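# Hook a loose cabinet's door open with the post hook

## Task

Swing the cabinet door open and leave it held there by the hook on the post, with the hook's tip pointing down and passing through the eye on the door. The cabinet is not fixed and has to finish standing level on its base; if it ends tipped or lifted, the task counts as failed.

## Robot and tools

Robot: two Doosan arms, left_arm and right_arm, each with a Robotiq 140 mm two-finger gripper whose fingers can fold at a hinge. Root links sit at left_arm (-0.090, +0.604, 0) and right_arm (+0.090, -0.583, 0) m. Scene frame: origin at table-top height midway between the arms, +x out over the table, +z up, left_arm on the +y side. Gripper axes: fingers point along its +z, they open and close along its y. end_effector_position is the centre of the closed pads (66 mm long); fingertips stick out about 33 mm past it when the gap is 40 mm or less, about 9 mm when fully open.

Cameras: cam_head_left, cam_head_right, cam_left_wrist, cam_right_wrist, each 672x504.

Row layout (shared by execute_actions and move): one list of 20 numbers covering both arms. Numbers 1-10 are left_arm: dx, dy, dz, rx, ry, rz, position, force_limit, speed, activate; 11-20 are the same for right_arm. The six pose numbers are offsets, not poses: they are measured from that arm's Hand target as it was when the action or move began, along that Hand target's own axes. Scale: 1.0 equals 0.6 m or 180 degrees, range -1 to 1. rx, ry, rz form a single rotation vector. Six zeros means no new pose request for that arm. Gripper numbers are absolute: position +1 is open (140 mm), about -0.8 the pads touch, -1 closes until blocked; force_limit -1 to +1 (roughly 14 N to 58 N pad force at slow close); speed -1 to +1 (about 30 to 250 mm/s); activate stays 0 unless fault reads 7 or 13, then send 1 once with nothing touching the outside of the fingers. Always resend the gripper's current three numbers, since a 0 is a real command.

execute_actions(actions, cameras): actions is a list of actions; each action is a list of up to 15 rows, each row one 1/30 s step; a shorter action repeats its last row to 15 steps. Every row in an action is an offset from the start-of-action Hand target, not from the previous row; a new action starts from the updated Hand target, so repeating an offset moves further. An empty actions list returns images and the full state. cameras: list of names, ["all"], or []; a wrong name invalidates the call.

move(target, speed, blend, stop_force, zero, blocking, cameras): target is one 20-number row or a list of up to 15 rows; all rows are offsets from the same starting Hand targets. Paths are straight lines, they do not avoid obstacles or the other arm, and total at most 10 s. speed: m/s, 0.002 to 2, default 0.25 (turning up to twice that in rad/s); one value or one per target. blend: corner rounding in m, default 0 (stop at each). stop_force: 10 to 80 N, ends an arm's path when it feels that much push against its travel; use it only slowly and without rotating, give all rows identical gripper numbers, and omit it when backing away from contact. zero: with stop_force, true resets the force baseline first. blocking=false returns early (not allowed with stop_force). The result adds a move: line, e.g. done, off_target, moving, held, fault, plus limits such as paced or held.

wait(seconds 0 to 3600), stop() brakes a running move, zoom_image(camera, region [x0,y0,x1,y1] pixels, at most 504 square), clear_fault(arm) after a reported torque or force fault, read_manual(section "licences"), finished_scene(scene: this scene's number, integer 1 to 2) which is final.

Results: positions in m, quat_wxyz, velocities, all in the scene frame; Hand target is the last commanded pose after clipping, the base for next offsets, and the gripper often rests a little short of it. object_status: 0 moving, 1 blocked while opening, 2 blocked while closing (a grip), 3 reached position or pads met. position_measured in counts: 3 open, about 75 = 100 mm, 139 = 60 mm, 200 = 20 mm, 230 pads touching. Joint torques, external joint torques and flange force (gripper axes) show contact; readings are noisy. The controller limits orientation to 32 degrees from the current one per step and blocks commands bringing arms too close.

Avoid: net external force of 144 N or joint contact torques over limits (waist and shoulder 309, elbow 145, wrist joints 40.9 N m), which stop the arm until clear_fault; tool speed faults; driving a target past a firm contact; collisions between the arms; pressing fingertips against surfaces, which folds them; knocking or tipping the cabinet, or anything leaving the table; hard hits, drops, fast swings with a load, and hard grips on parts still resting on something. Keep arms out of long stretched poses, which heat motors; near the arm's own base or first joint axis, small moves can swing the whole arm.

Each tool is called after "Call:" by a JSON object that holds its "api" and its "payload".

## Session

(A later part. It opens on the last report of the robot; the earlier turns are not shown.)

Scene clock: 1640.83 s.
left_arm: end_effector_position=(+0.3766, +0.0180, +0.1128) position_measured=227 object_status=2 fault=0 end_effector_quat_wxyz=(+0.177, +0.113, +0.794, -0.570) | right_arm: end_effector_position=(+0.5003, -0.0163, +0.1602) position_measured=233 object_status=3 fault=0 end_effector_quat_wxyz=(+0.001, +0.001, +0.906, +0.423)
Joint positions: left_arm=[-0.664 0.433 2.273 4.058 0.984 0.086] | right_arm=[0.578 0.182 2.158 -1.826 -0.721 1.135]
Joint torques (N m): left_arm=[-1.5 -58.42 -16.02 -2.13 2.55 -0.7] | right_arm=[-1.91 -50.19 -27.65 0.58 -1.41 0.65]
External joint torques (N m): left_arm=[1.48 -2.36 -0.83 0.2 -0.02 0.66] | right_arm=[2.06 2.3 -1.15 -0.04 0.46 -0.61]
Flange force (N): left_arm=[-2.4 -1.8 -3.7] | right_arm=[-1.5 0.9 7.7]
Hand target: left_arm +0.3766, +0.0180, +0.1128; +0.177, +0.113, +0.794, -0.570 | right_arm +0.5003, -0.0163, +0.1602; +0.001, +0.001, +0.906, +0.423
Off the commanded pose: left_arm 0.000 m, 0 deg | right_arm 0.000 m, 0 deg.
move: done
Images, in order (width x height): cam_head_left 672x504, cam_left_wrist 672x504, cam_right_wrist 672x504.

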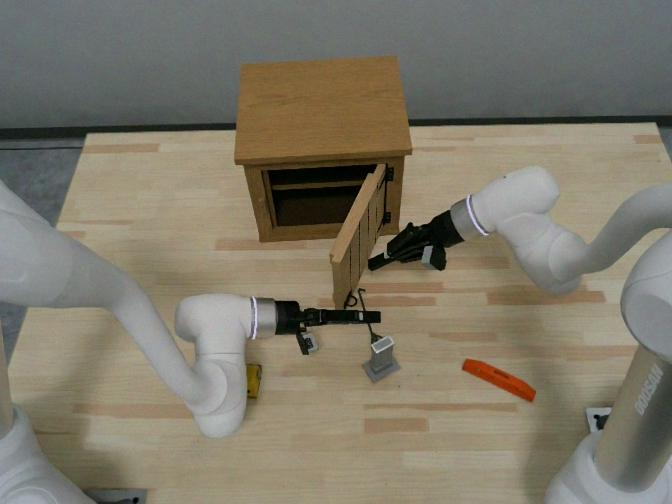

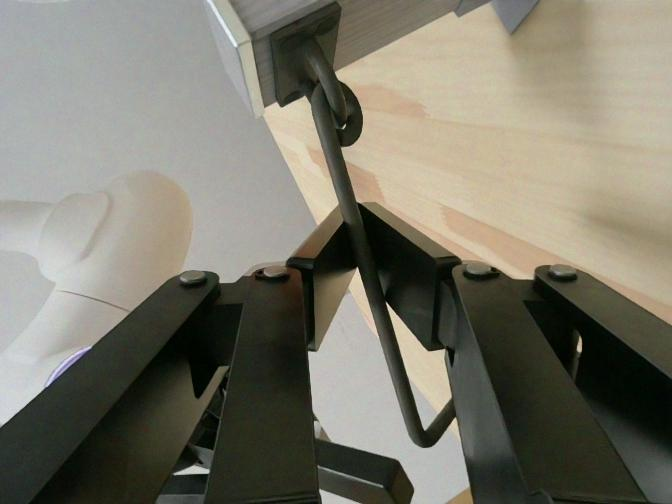

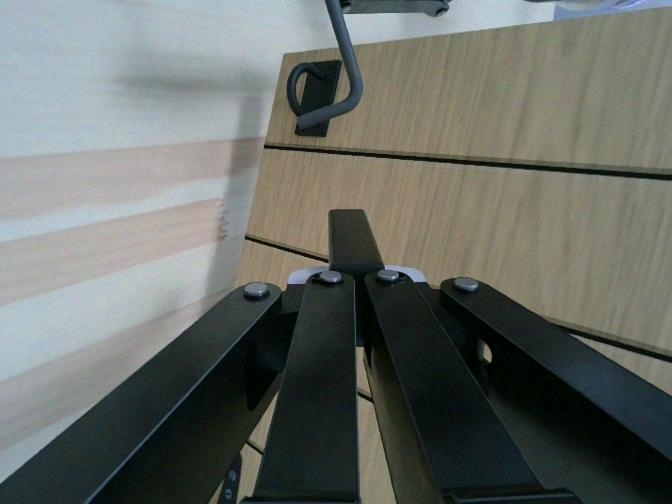

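Call:
{"api": "move", "payload": {"target": [0.004,-0.0037,0.011,-0.179,0.055,-0.052,-1,0.5,-1,0,0,0,0,0,0,0,-1,-0.5,0,0], "speed": 0.1, "cameras": ["cam_left_wrist","cam_right_wrist","cam_head_left"]}}

Call:
{"api": "zoom_image", "payload": {"camera": "cam_head_left", "region": [310, 250, 430, 370]}}

Call:
{"api": "zoom_image", "payload": {"camera": "cam_right_wrist", "region": [180, 0, 450, 200]}}

Scene clock: 1672.10 s.
left_arm: end_effector_position=(+0.3745, +0.0110, +0.1118) position_measured=227 object_status=2 fault=0 end_effector_quat_wxyz=(+0.087, +0.043, +0.940, -0.328) | right_arm: end_effector_position=(+0.5003, -0.0163, +0.1602) position_measured=233 object_status=3 fault=0 end_effector_quat_wxyz=(+0.001, +0.001, +0.906, +0.423)
Joint positions: left_arm=[-0.819 0.265 2.062 5.222 0.395 -1.366] | right_arm=[0.578 0.182 2.158 -1.826 -0.721 1.135]
Joint torques (N m): left_arm=[-1.43 -54.6 -29.5 0.74 -0.25 -0.85] | right_arm=[-2.01 -50.22 -27.63 0.54 -1.42 0.65]
External joint torques (N m): left_arm=[1.72 -2.97 -0.44 0.12 0.08 0.82] | right_arm=[1.92 2.44 -1.31 -0.01 0.48 -0.61]
Flange force (N): left_arm=[-0.3 3.9 -4.3] | right_arm=[-2.0 0.9 7.9]
Hand target: left_arm +0.3745, +0.0110, +0.1118; +0.087, +0.043, +0.940, -0.328 | right_arm +0.5003, -0.0163, +0.1602; +0.001, +0.001, +0.906, +0.423
Off the commanded pose: left_arm 0.000 m, 0 deg | right_arm 0.000 m, 0 deg.
move: done
Images, in order (width x height): cam_head_left 672x504, cam_left_wrist 672x504, cam_right_wrist 672x504.

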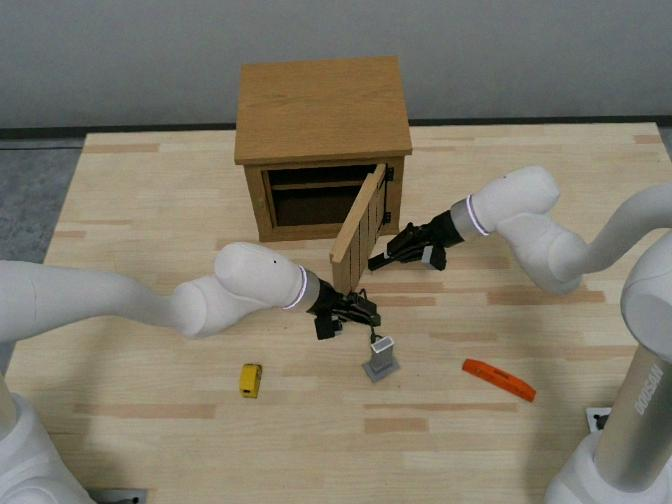

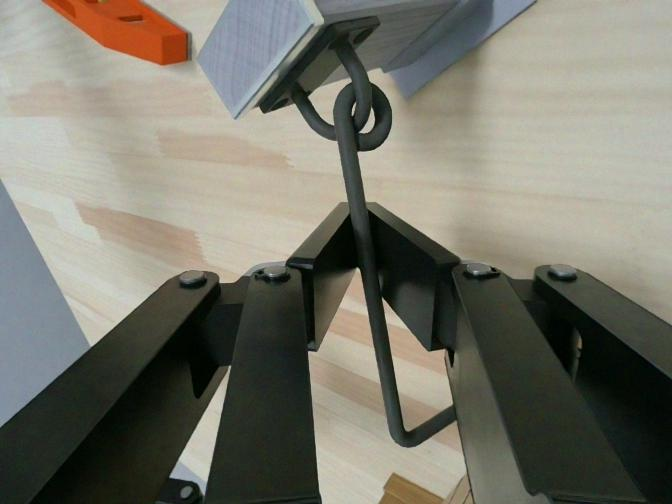

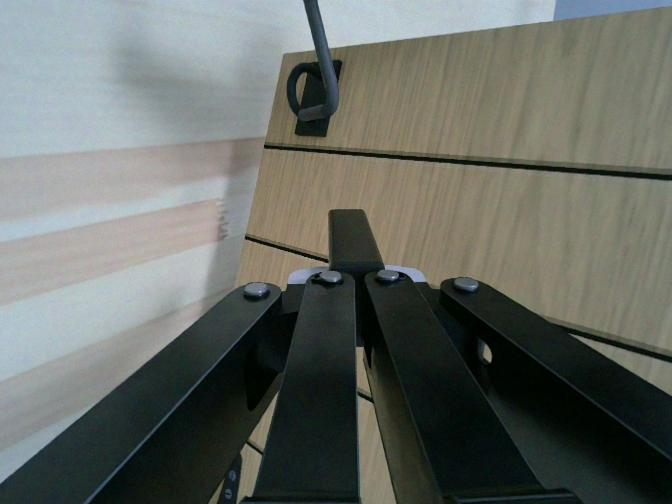

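Scaled by 4.200 from the camera's image (finer frame: 960x720).

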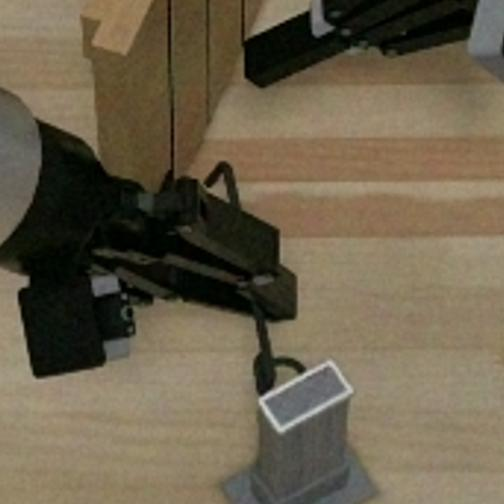

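Scaled by 1.867 from the camera's image (finer frame: 960x720).

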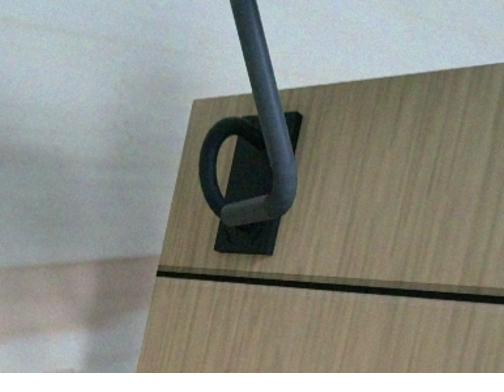

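Call:
{"api": "move", "payload": {"target": [0.0165,0.0029,-0.0064,0,0,0,-1,0.5,-1,0,0,0,0,0,0,0,-1,-0.5,0,0], "speed": 0.05, "cameras": ["cam_left_wrist","cam_right_wrist"]}}

Call:
{"api": "zoom_image", "payload": {"camera": "cam_right_wrist", "region": [220, 40, 400, 175]}}

Call:
{"api": "zoom_image", "payload": {"camera": "cam_left_wrist", "region": [340, 340, 540, 490]}}

Scene clock: 1722.30 s.
left_arm: end_effector_position=(+0.3646, +0.0150, +0.1118) position_measured=227 object_status=2 fault=0 end_effector_quat_wxyz=(+0.087, +0.043, +0.940, -0.328) | right_arm: end_effector_position=(+0.5003, -0.0163, +0.1602) position_measured=233 object_status=3 fault=0 end_effector_quat_wxyz=(+0.001, +0.001, +0.906, +0.423)
Joint positions: left_arm=[-0.827 0.251 2.08 5.213 0.387 -1.361] | right_arm=[0.578 0.182 2.158 -1.826 -0.721 1.135]
Joint torques (N m): left_arm=[-1.99 -53.97 -28.91 0.89 0.17 -0.68] | right_arm=[-2.04 -50.19 -27.57 0.55 -1.4 0.66]
External joint torques (N m): left_arm=[1.94 -1.75 -0.89 -0.07 -0.32 0.65] | right_arm=[1.86 2.42 -1.35 -0.04 0.47 -0.62]
Flange force (N): left_arm=[-1.6 3.8 -1.7] | right_arm=[-2.1 0.9 7.8]
Hand target: left_arm +0.3646, +0.0150, +0.1118; +0.087, +0.043, +0.940, -0.328 | right_arm +0.5003, -0.0163, +0.1602; +0.001, +0.001, +0.906, +0.423
Off the commanded pose: left_arm 0.000 m, 0 deg | right_arm 0.000 m, 0 deg.
move: done

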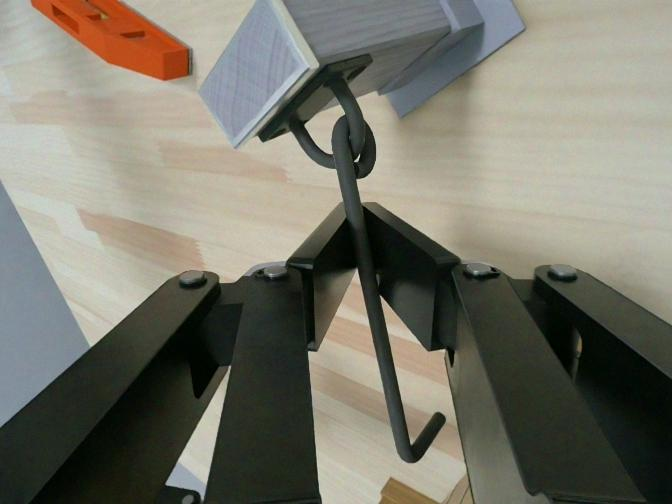

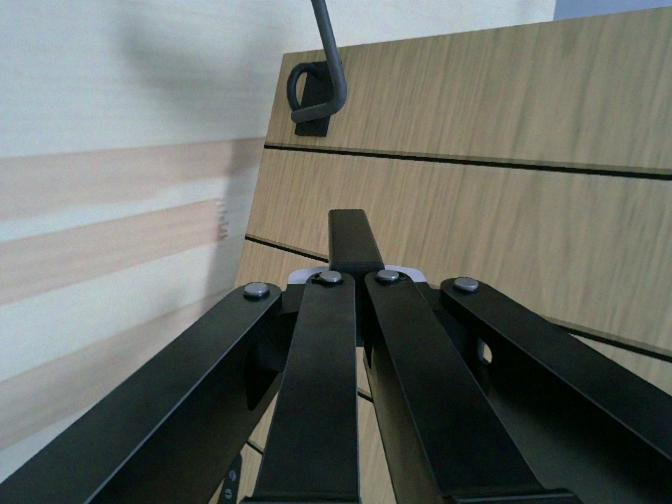

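Scaled by 2.800 from the camera's image (finer frame: 960x720).

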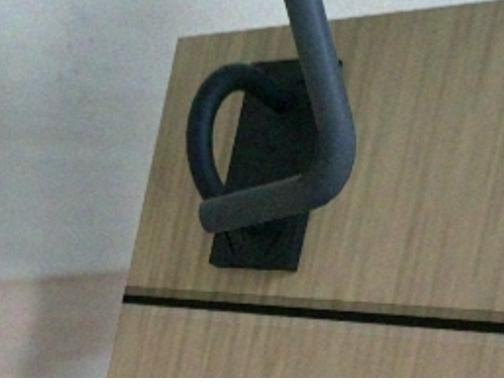

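Scaled by 2.520 from the camera's image (finer frame: 960x720).

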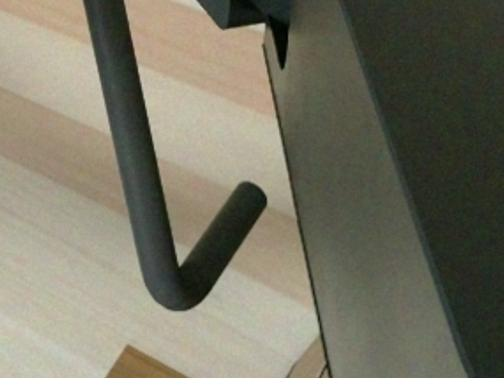

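Call:
{"api": "move", "payload": {"target": [0.0082,0.0002,-0.0022,-0.0048,-0.0152,-0.0193,-1,0.5,-1,0,0,0,0,0,0,0,-1,-0.5,0,0], "speed": 0.05, "cameras": ["cam_left_wrist","cam_right_wrist"]}}

Call:
{"api": "zoom_image", "payload": {"camera": "cam_right_wrist", "region": [220, 40, 400, 175]}}

Call:
{"api": "zoom_image", "payload": {"camera": "cam_left_wrist", "region": [340, 340, 540, 490]}}

Call:
{"api": "execute_actions", "payload": {"actions": [], "cameras": ["cam_head_left"]}}

Call:
{"api": "zoom_image", "payload": {"camera": "cam_head_left", "region": [310, 250, 430, 370]}}

Scene clock: 1777.73 s.
left_arm: end_effector_position=(+0.3596, +0.0161, +0.1118) position_measured=227 object_status=2 fault=0 end_effector_quat_wxyz=(+0.100, +0.006, +0.941, -0.324) | right_arm: end_effector_position=(+0.5003, -0.0163, +0.1602) position_measured=233 object_status=3 fault=0 end_effector_quat_wxyz=(+0.001, +0.001, +0.906, +0.423)
Joint positions: left_arm=[-0.859 0.234 2.104 5.226 0.314 -1.458] | right_arm=[0.578 0.182 2.158 -1.826 -0.721 1.135]
Joint torques (N m): left_arm=[-1.66 -51.42 -29.06 1.01 -0.31 -0.88] | right_arm=[-2.06 -50.12 -27.58 0.58 -1.39 0.62]
External joint torques (N m): left_arm=[1.83 -2.8 -0.63 -0.02 -0.01 0.85] | right_arm=[1.96 2.29 -1.49 -0.06 0.45 -0.58]
Flange force (N): left_arm=[0.0 0.0 0.0] | right_arm=[-2.1 1.4 7.6]
Hand target: left_arm +0.3596, +0.0160, +0.1118; +0.100, +0.006, +0.941, -0.324 | right_arm +0.5003, -0.0163, +0.1602; +0.001, +0.001, +0.906, +0.423
Off the commanded pose: left_arm 0.000 m, 0 deg | right_arm 0.000 m, 0 deg.
move: done

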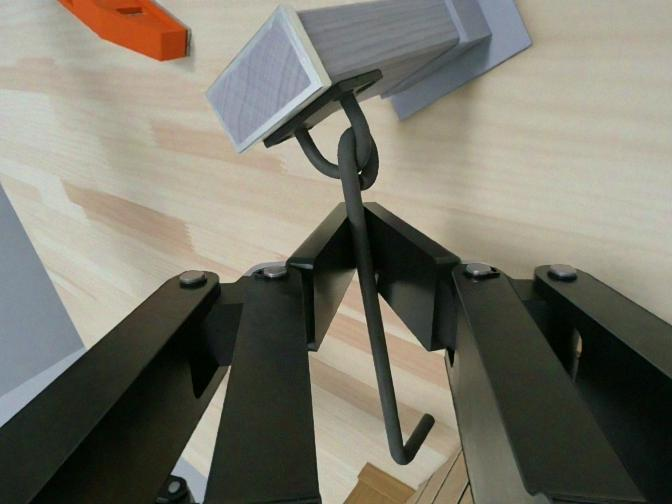

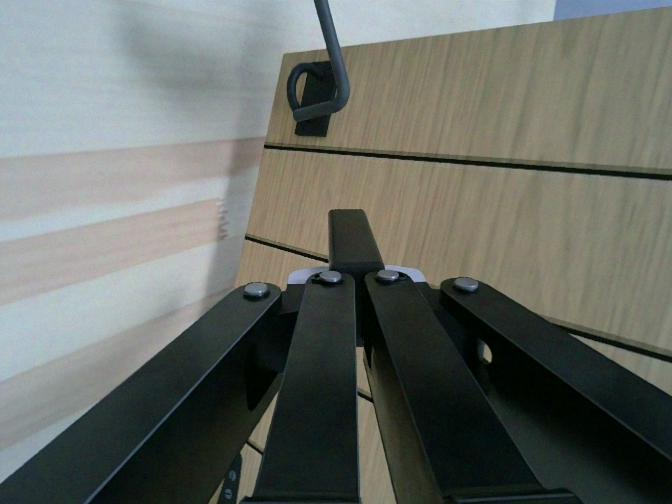

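Scaled by 2.800 from the camera's image (finer frame: 960x720).

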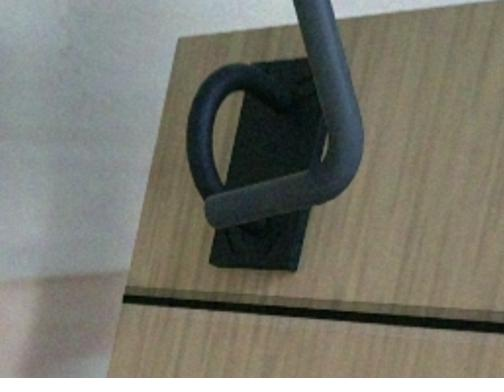

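Scaled by 2.520 from the camera's image (finer frame: 960x720).

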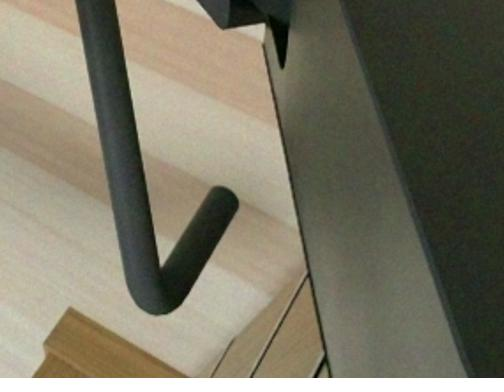

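Scene clock: 1777.73 s.
left_arm: end_effector_position=(+0.3596, +0.0161, +0.1118) position_measured=227 object_status=2 fault=0 end_effector_quat_wxyz=(+0.100, +0.006, +0.941, -0.324) | right_arm: end_effector_position=(+0.5003, -0.0163, +0.1602) position_measured=233 object_status=3 fault=0 end_effector_quat_wxyz=(+0.001, +0.001, +0.906, +0.423)
Joint positions: left_arm=[-0.859 0.234 2.104 5.226 0.314 -1.458] | right_arm=[0.578 0.182 2.158 -1.826 -0.721 1.135]
Joint velocities: within noise
Joint torques (N m): left_arm=[-1.66 -51.42 -29.06 1.01 -0.31 -0.88] | right_arm=[-2.06 -50.12 -27.58 0.58 -1.39 0.62]
External joint torques (N m): left_arm=[1.83 -2.8 -0.63 -0.02 -0.01 0.85] | right_arm=[1.96 2.29 -1.49 -0.06 0.45 -0.58]
Flange force (N): left_arm=[0.0 0.0 0.0] | right_arm=[-2.1 1.4 7.6]
Hand target: left_arm +0.3596, +0.0160, +0.1118; +0.100, +0.006, +0.941, -0.324 | right_arm +0.5003, -0.0163, +0.1602; +0.001, +0.001, +0.906, +0.423
Tool commands: left_gripper/position=-1.0 left_gripper/force_limit=+0.5 left_gripper/speed=-1.0 left_gripper/activate=+0.0 right_gripper/position=-1.0 right_gripper/force_limit=-0.5 right_gripper/speed=+0.0 right_gripper/activate=+0.0
Off the commanded pose: left_arm 0.000 m, 0 deg | right_arm 0.000 m, 0 deg.
Images, in order (width x height): cam_head_left 672x504.

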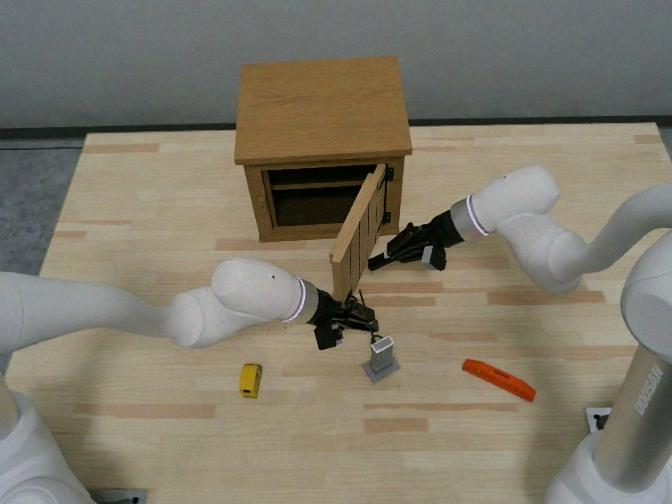

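Scaled by 4.200 from the camera's image (finer frame: 960x720).

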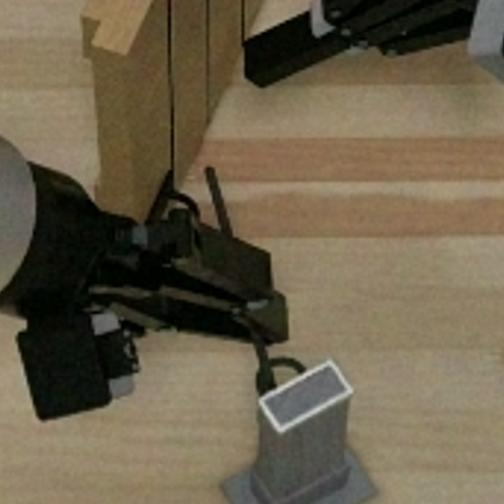

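Call:
{"api": "move", "payload": {"target": [0.0041,0.0058,-0.0108,-0.0138,-0.0440,-0.0123,-1,0.5,-1,0,0,0,0,0,0,0,-1,-0.5,0,0], "speed": 0.05, "cameras": ["cam_left_wrist","cam_right_wrist","cam_head_left"]}}

Call:
{"api": "zoom_image", "payload": {"camera": "cam_right_wrist", "region": [220, 40, 400, 175]}}

Call:
{"api": "zoom_image", "payload": {"camera": "cam_head_left", "region": [310, 250, 430, 370]}}

Scene clock: 1811.77 s.
left_arm: end_effector_position=(+0.3564, +0.0227, +0.1141) position_measured=227 object_status=2 fault=0 end_effector_quat_wxyz=(+0.158, -0.036, +0.938, -0.307) | right_arm: end_effector_position=(+0.5003, -0.0163, +0.1602) position_measured=233 object_status=3 fault=0 end_effector_quat_wxyz=(+0.001, +0.001, +0.906, +0.423)
Joint positions: left_arm=[-0.939 0.198 2.153 5.515 0.124 -1.838] | right_arm=[0.578 0.182 2.158 -1.826 -0.721 1.135]
Joint torques (N m): left_arm=[1.26 -46.43 -26.76 2.32 -1.6 -0.71] | right_arm=[-2.18 -50.27 -27.57 0.54 -1.41 0.64]
External joint torques (N m): left_arm=[-1.17 -4.47 -3.26 -0.27 0.44 0.68] | right_arm=[2.05 2.42 -1.44 -0.02 0.47 -0.6]
Flange force (N): left_arm=[0.0 0.0 0.0] | right_arm=[-2.0 1.2 8.0]
Hand target: left_arm +0.3562, +0.0226, +0.1142; +0.158, -0.036, +0.938, -0.306 | right_arm +0.5003, -0.0163, +0.1602; +0.001, +0.001, +0.906, +0.423
Off the commanded pose: left_arm 0.000 m, 0 deg | right_arm 0.000 m, 0 deg.
move: done
Images, in order (width x height): cam_head_left 672x504, cam_left_wrist 672x504, cam_right_wrist 672x504.

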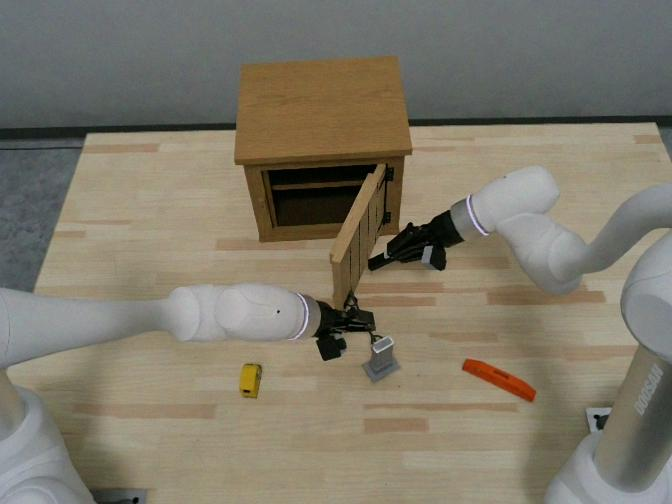

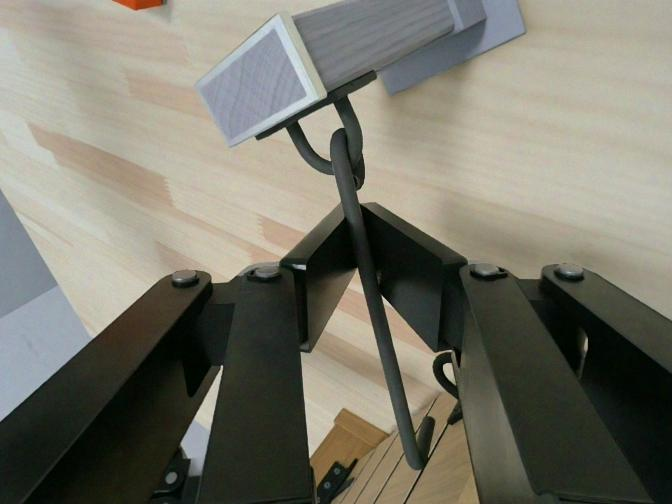

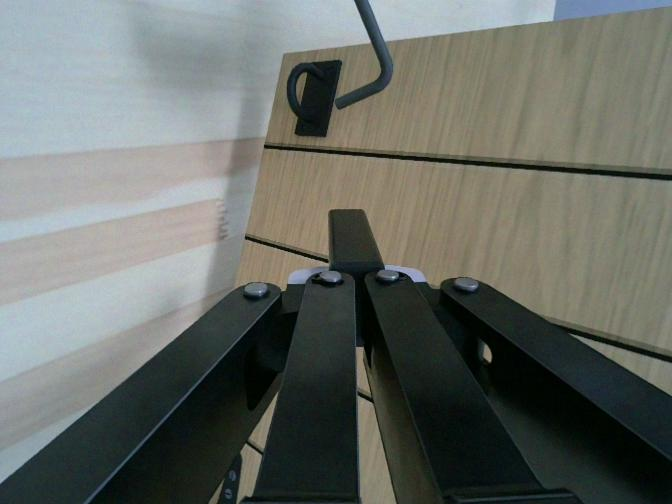

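Scaled by 2.800 from the camera's image (finer frame: 960x720).

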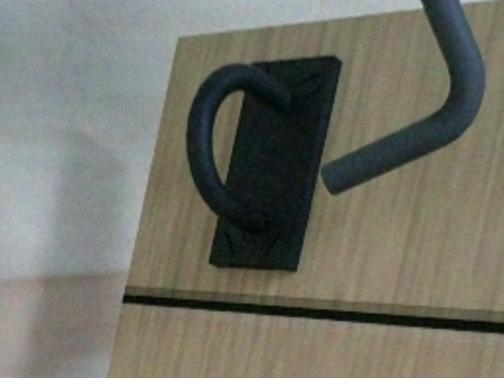

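Scaled by 4.200 from the camera's image (finer frame: 960x720).

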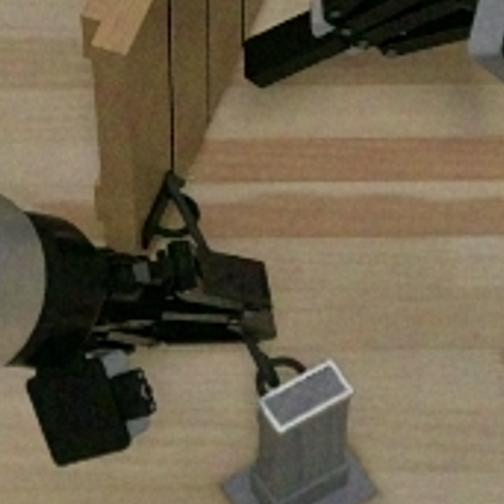

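Call:
{"api": "move", "payload": {"target": [0.0073,0.0003,0.0038,0.0095,0.0237,-0.0216,-1,0.5,-1,0,0,0,0,0,0,0,-1,-0.5,0,0], "speed": 0.05, "cameras": ["cam_left_wrist","cam_right_wrist"]}}

Call:
{"api": "zoom_image", "payload": {"camera": "cam_right_wrist", "region": [220, 40, 400, 175]}}

Call:
{"api": "zoom_image", "payload": {"camera": "cam_left_wrist", "region": [340, 340, 540, 490]}}

Scene clock: 1851.90 s.
left_arm: end_effector_position=(+0.3528, +0.0208, +0.1112) position_measured=227 object_status=2 fault=0 end_effector_quat_wxyz=(+0.114, -0.054, +0.937, -0.326) | right_arm: end_effector_position=(+0.5003, -0.0163, +0.1602) position_measured=233 object_status=3 fault=0 end_effector_quat_wxyz=(+0.001, +0.001, +0.906, +0.423)
Joint positions: left_arm=[-0.898 0.211 2.142 5.217 0.216 -1.581] | right_arm=[0.578 0.182 2.158 -1.826 -0.721 1.135]
Joint torques (N m): left_arm=[-2.03 -48.32 -28.05 1.16 -0.27 -0.63] | right_arm=[-2.17 -50.18 -27.62 0.57 -1.4 0.6]
External joint torques (N m): left_arm=[2.09 -2.89 -1.06 -0.05 -0.22 0.6] | right_arm=[1.98 2.23 -1.5 -0.05 0.47 -0.56]
Flange force (N): left_arm=[0.0 0.0 0.0] | right_arm=[-2.0 1.5 7.6]
Hand target: left_arm +0.3528, +0.0208, +0.1112; +0.114, -0.054, +0.937, -0.326 | right_arm +0.5003, -0.0163, +0.1602; +0.001, +0.001, +0.906, +0.423
Off the commanded pose: left_arm 0.000 m, 0 deg | right_arm 0.000 m, 0 deg.
move: done

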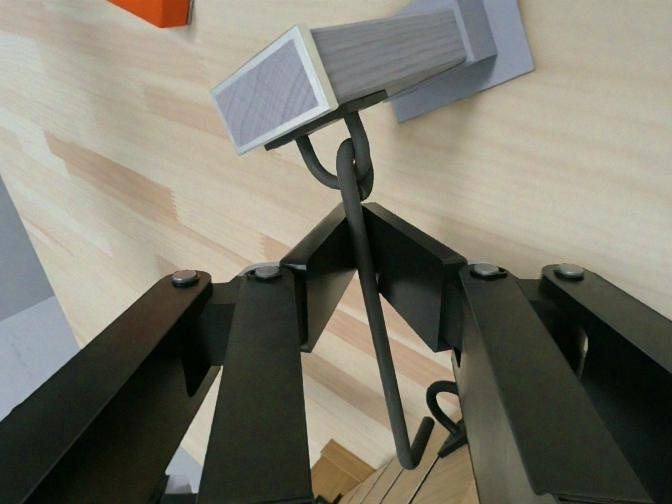

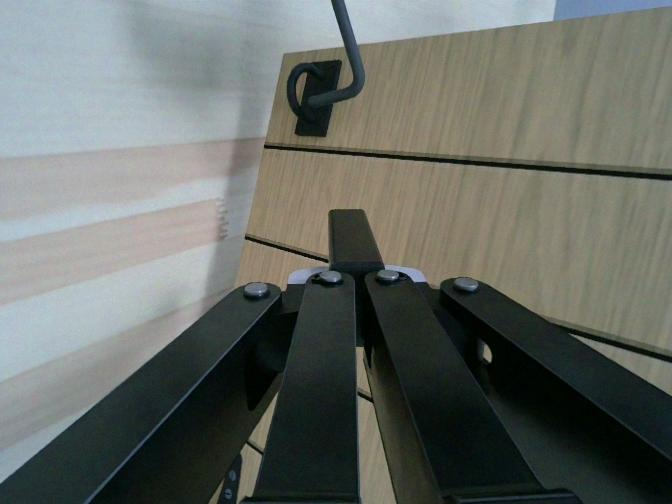

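Scaled by 2.800 from the camera's image (finer frame: 960x720).

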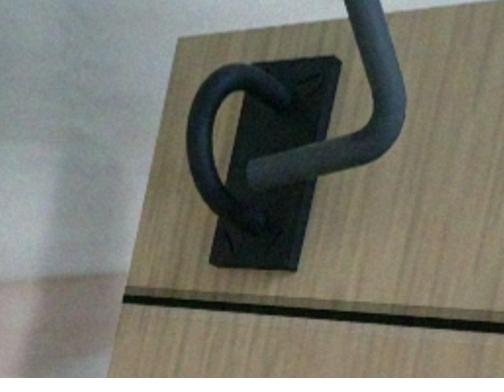

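Scaled by 2.520 from the camera's image (finer frame: 960x720).

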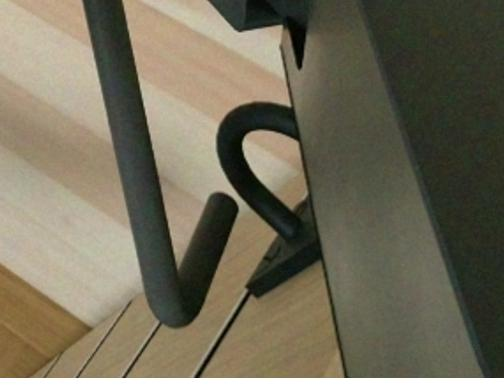

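Call:
{"api": "move", "payload": {"target": [[0.0057,0.0015,-0.0025,-0.0027,-0.0093,-0.0114,-1,0.5,-1,0,0,0,0,0,0,0,-1,-0.5,0,0],[0.0027,0.0075,0.0028,0.0131,0.030,-0.0473,-1,0.5,-1,0,0,0,0,0,0,0,-1,-0.5,0,0]], "speed": 0.05, "cameras": ["cam_left_wrist","cam_right_wrist","cam_head_left"]}}

Call:
{"api": "zoom_image", "payload": {"camera": "cam_right_wrist", "region": [220, 40, 400, 175]}}

Call:
{"api": "zoom_image", "payload": {"camera": "cam_left_wrist", "region": [340, 340, 540, 490]}}

Call:
{"api": "zoom_image", "payload": {"camera": "cam_head_left", "region": [310, 250, 430, 370]}}

Scene clock: 1881.60 s.
left_arm: end_effector_position=(+0.3516, +0.0230, +0.1068) position_measured=227 object_status=2 fault=0 end_effector_quat_wxyz=(+0.046, -0.106, +0.928, -0.355) | right_arm: end_effector_position=(+0.5003, -0.0163, +0.1602) position_measured=233 object_status=3 fault=0 end_effector_quat_wxyz=(+0.001, +0.001, +0.906, +0.423)
Joint positions: left_arm=[-0.835 0.233 2.138 5.007 0.347 -1.475] | right_arm=[0.578 0.182 2.158 -1.826 -0.721 1.135]
Joint torques (N m): left_arm=[-0.86 -50.16 -27.81 -0.09 0.14 -0.92] | right_arm=[-1.94 -50.35 -27.68 0.56 -1.38 0.63]
External joint torques (N m): left_arm=[1.04 -2.49 -0.26 0.33 0.04 0.89] | right_arm=[1.81 2.69 -1.15 -0.04 0.45 -0.6]
Flange force (N): left_arm=[0.0 0.0 0.0] | right_arm=[-2.2 0.5 8.0]
Hand target: left_arm +0.3515, +0.0230, +0.1068; +0.046, -0.106, +0.928, -0.355 | right_arm +0.5003, -0.0163, +0.1602; +0.001, +0.001, +0.906, +0.423
Off the commanded pose: left_arm 0.000 m, 0 deg | right_arm 0.000 m, 0 deg.
move: done
Images, in order (width x height): cam_head_left 672x504, cam_left_wrist 672x504, cam_right_wrist 672x504.

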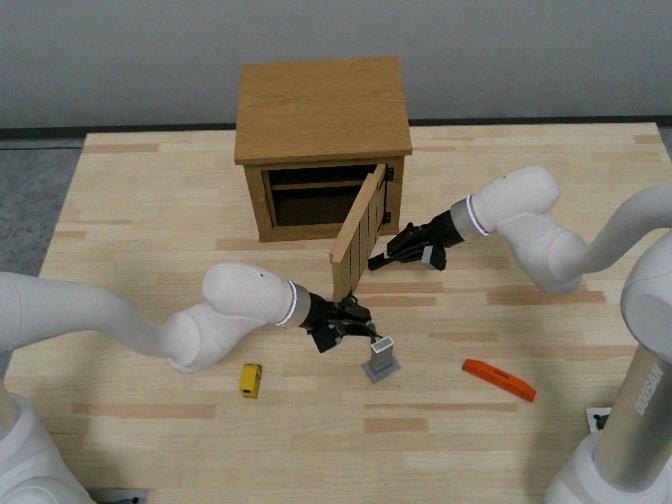

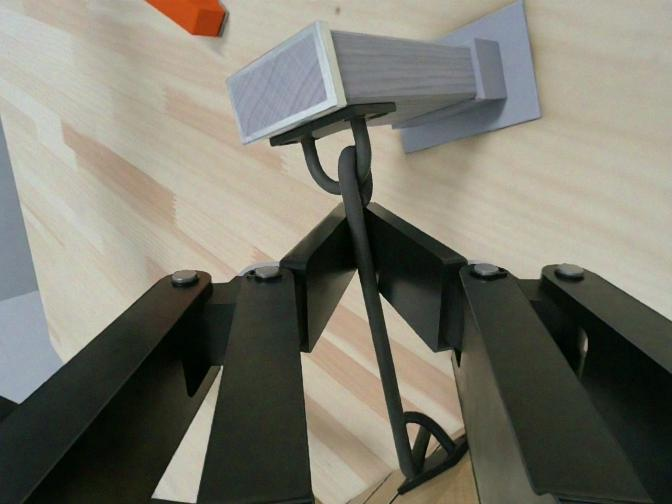

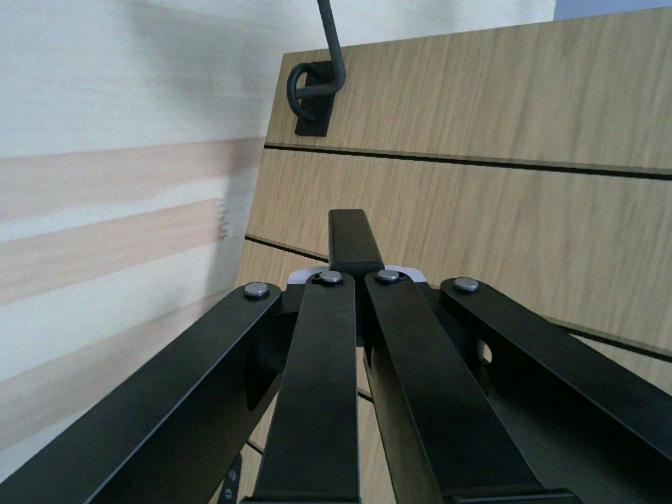

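Scaled by 2.800 from the camera's image (finer frame: 960x720).

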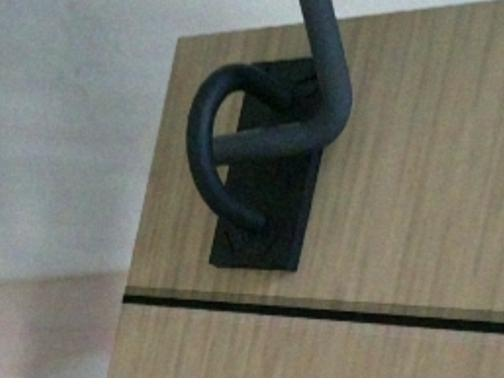

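Scaled by 2.520 from the camera's image (finer frame: 960x720).

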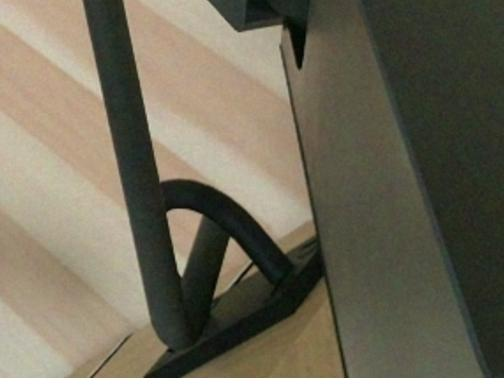

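Scaled by 4.200 from the camera's image (finer frame: 960x720).

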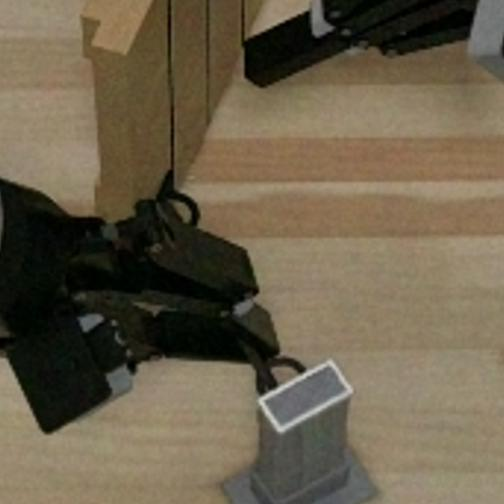

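Call:
{"api": "move", "payload": {"target": [-0.002,0.004,0.0035,0.0093,0.028,-0.0268,-1,0.5,-1,0,0,0,0,0,0,0,-1,-0.5,0,0], "speed": 0.05, "cameras": ["cam_left_wrist","cam_right_wrist"]}}

Call:
{"api": "zoom_image", "payload": {"camera": "cam_right_wrist", "region": [260, 40, 360, 140]}}

Call:
{"api": "zoom_image", "payload": {"camera": "cam_left_wrist", "region": [360, 380, 480, 500]}}

Scene clock: 1905.30 s.
left_arm: end_effector_position=(+0.3527, +0.0237, +0.1037) position_measured=227 object_status=2 fault=0 end_effector_quat_wxyz=(-0.008, -0.128, +0.918, -0.374) | right_arm: end_effector_position=(+0.5003, -0.0163, +0.1602) position_measured=233 object_status=3 fault=0 end_effector_quat_wxyz=(+0.001, +0.001, +0.906, +0.423)
Joint positions: left_arm=[-0.78 0.263 2.126 4.937 0.47 -1.448] | right_arm=[0.578 0.182 2.158 -1.826 -0.721 1.135]
Joint torques (N m): left_arm=[-1.36 -52.85 -27.09 -0.34 0.64 -0.84] | right_arm=[-2.27 -50.21 -27.54 0.59 -1.41 0.64]
External joint torques (N m): left_arm=[1.38 -2.03 -0.28 0.14 -0.06 0.81] | right_arm=[2.36 2.4 -1.42 -0.06 0.47 -0.6]
Flange force (N): left_arm=[-0.8 2.9 -2.8] | right_arm=[-1.7 1.6 8.3]
Hand target: left_arm +0.3527, +0.0237, +0.1036; -0.008, -0.129, +0.918, -0.374 | right_arm +0.5003, -0.0163, +0.1602; +0.001, +0.001, +0.906, +0.423
Off the commanded pose: left_arm 0.000 m, 0 deg | right_arm 0.000 m, 0 deg.
move: done

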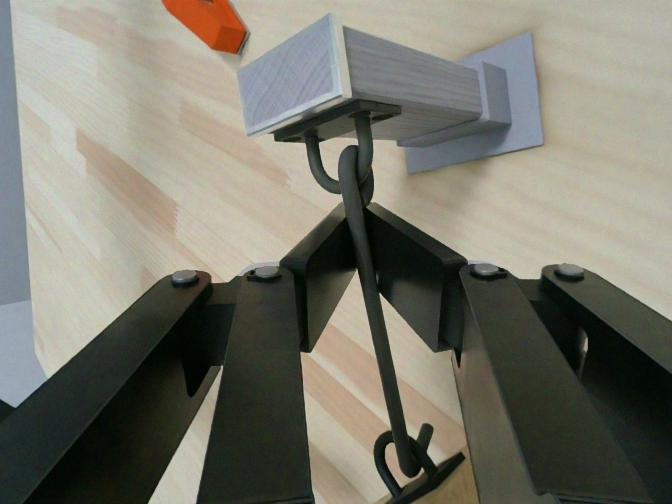

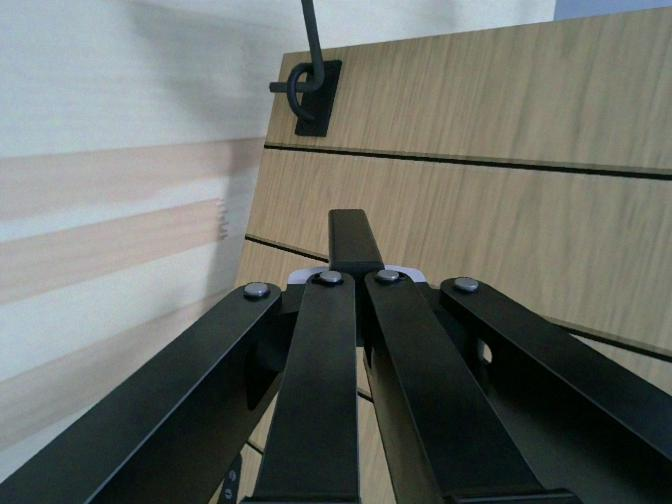

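Scaled by 5.040 from the camera's image (finer frame: 960x720).

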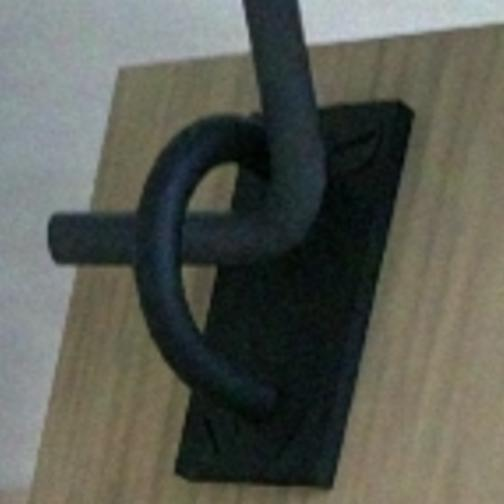

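Scaled by 4.200 from the camera's image (finer frame: 960x720).

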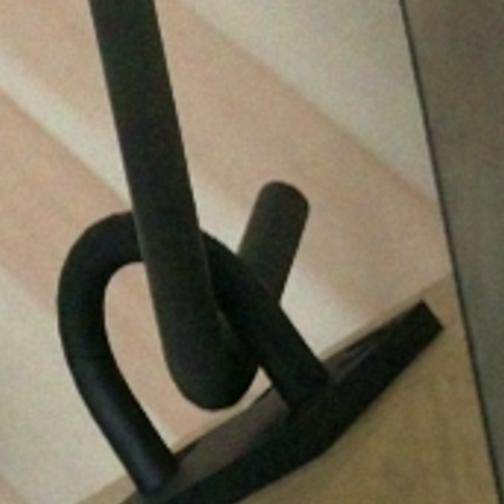

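Call:
{"api": "move", "payload": {"target": [[0,0,0,0,0,0,-0.3,0.5,-1,0,0,0,0,0,0,0,-1,-0.5,0,0],[0,0,-0.25,0,0,0,-0.3,0.5,-1,0,0,0,0,0,0,0,-1,-0.5,0,0]], "speed": 0.12, "cameras": ["cam_left_wrist","cam_right_wrist","cam_head_left"]}}

Call:
{"api": "zoom_image", "payload": {"camera": "cam_right_wrist", "region": [260, 40, 360, 140]}}

Scene clock: 1921.97 s.
left_arm: end_effector_position=(+0.3405, +0.1270, +0.2116) position_measured=167 object_status=3 fault=0 end_effector_quat_wxyz=(-0.008, -0.129, +0.918, -0.374) | right_arm: end_effector_position=(+0.5003, -0.0163, +0.1602) position_measured=233 object_status=3 fault=0 end_effector_quat_wxyz=(+0.001, +0.001, +0.906, +0.423)
Joint positions: left_arm=[-0.639 0.025 2.159 5.27 0.648 -1.73] | right_arm=[0.578 0.182 2.158 -1.826 -0.721 1.135]
Joint torques (N m): left_arm=[-0.65 -35.58 -33.53 0.4 -0.25 -1.14] | right_arm=[-1.9 -50.26 -27.62 0.57 -1.41 0.6]
External joint torques (N m): left_arm=[0.55 -0.96 -0.76 0.28 0.27 1.11] | right_arm=[1.69 2.61 -1.11 -0.06 0.48 -0.56]
Flange force (N): left_arm=[-2.3 1.9 -1.5] | right_arm=[-2.2 0.5 7.6]
Hand target: left_arm +0.3405, +0.1271, +0.2116; -0.008, -0.129, +0.918, -0.374 | right_arm +0.5003, -0.0163, +0.1602; +0.001, +0.001, +0.906, +0.423
Off the commanded pose: left_arm 0.000 m, 0 deg | right_arm 0.000 m, 0 deg.
move: done
Images, in order (width x height): cam_head_left 672x504, cam_left_wrist 672x504, cam_right_wrist 672x504.

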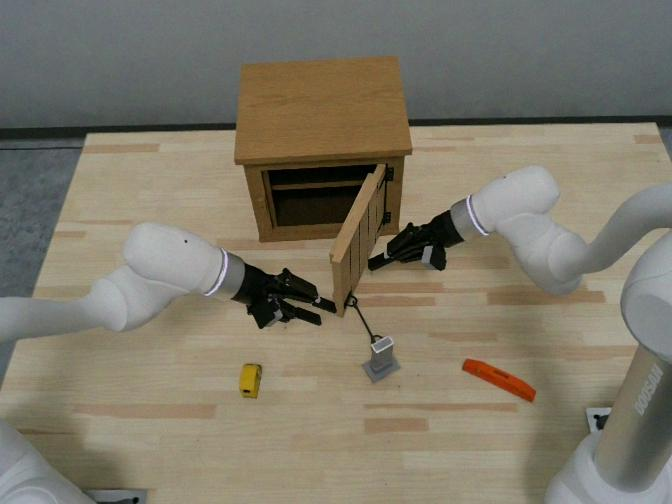

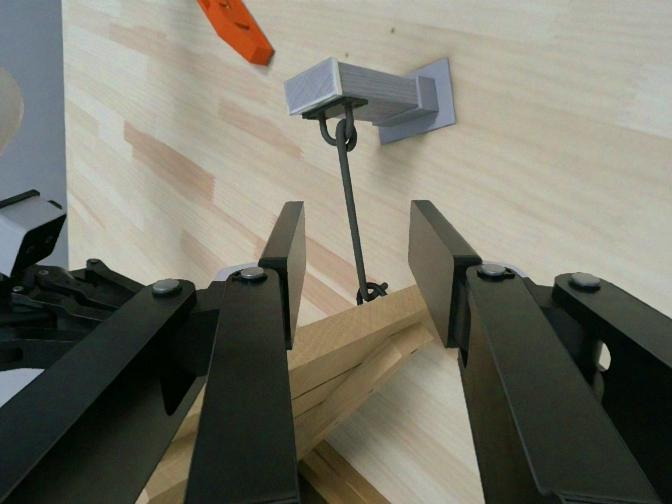

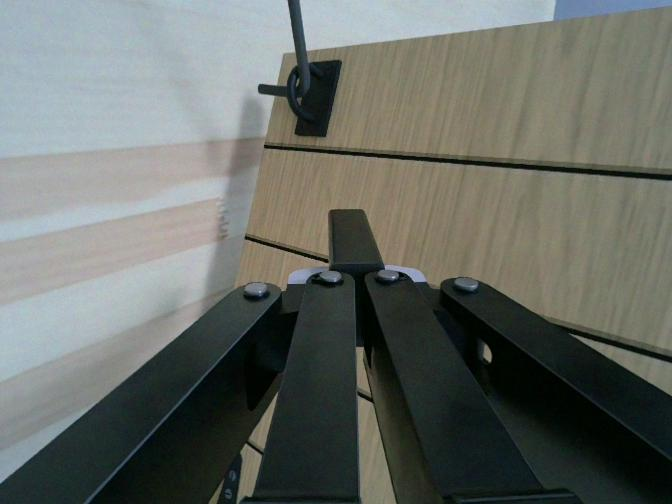

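Scaled by 5.040 from the camera's image (finer frame: 960x720).

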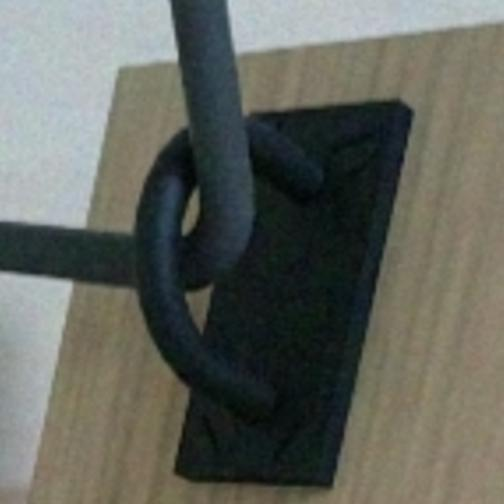

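Hooked. Retreat the right arm along −y and up (−z_g direction).

Call:
{"api": "move", "payload": {"target": [0,0,-0.1,0,0,0,-0.3,0.5,-1,0,0,0,-0.25,0,0,0,-1,-0.5,0,0], "speed": 0.15, "cameras": ["cam_right_wrist","cam_head_left"]}}

Call:
{"api": "zoom_image", "payload": {"camera": "cam_head_left", "region": [310, 250, 430, 370]}}

Scene clock: 1932.73 s.
left_arm: end_effector_position=(+0.3357, +0.1684, +0.2548) position_measured=167 object_status=3 fault=0 end_effector_quat_wxyz=(-0.008, -0.129, +0.918, -0.374) | right_arm: end_effector_position=(+0.4999, -0.1313, +0.2565) position_measured=233 object_status=3 fault=0 end_effector_quat_wxyz=(+0.001, +0.001, +0.906, +0.423)
Joint positions: left_arm=[-0.57 -0.06 2.15 5.36 0.749 -1.798] | right_arm=[0.366 -0.027 2.17 -2.069 -0.948 1.299]
Joint torques (N m): left_arm=[-1.21 -28.3 -36.18 0.84 -0.29 -0.92] | right_arm=[-1.14 -33.36 -33.01 0.05 -1.34 0.63]
External joint torques (N m): left_arm=[1.21 -1.94 -0.47 0.11 0.18 0.89] | right_arm=[1.17 1.97 -1.23 -0.1 0.72 -0.59]
Flange force (N): left_arm=[-1.3 2.9 -3.8] | right_arm=[-3.6 1.2 5.7]
Hand target: left_arm +0.3357, +0.1684, +0.2548; -0.008, -0.129, +0.918, -0.374 | right_arm +0.5000, -0.1313, +0.2565; +0.001, +0.001, +0.906, +0.423
Off the commanded pose: left_arm 0.000 m, 0 deg | right_arm 0.000 m, 0 deg.
move: done
Images, in order (width x height): cam_head_left 672x504, cam_right_wrist 672x504.

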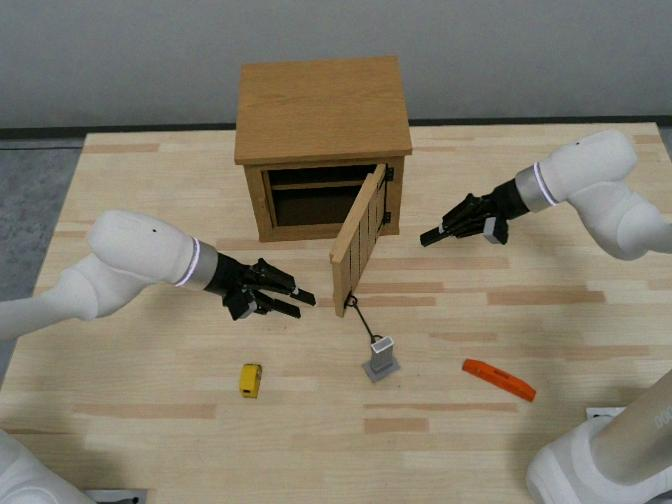

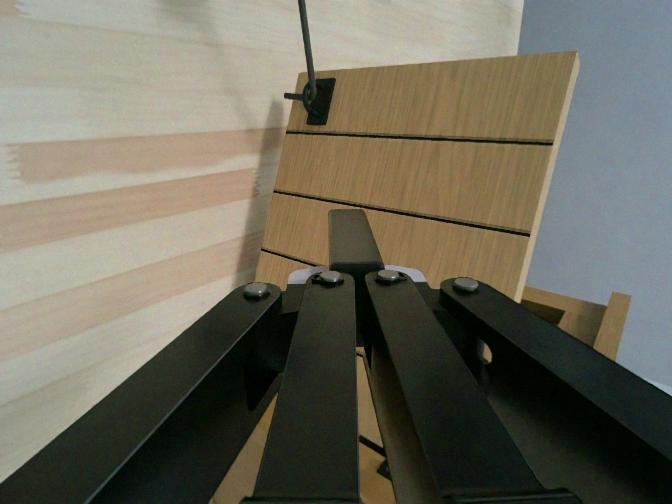

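Scaled by 4.200 from the camera's image (finer frame: 960x720).

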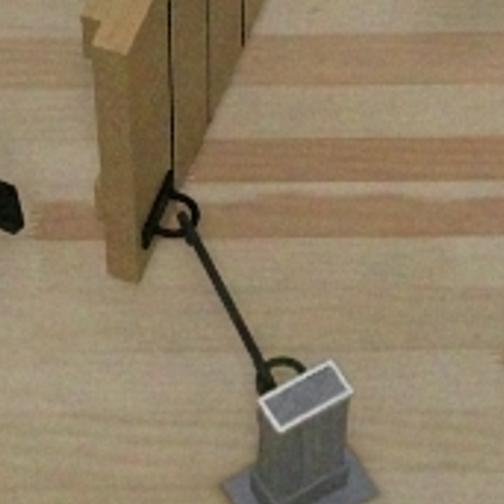

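Call:
{"api": "finished_scene", "payload": {"scene": 2}}

The scene is finished: the task was done.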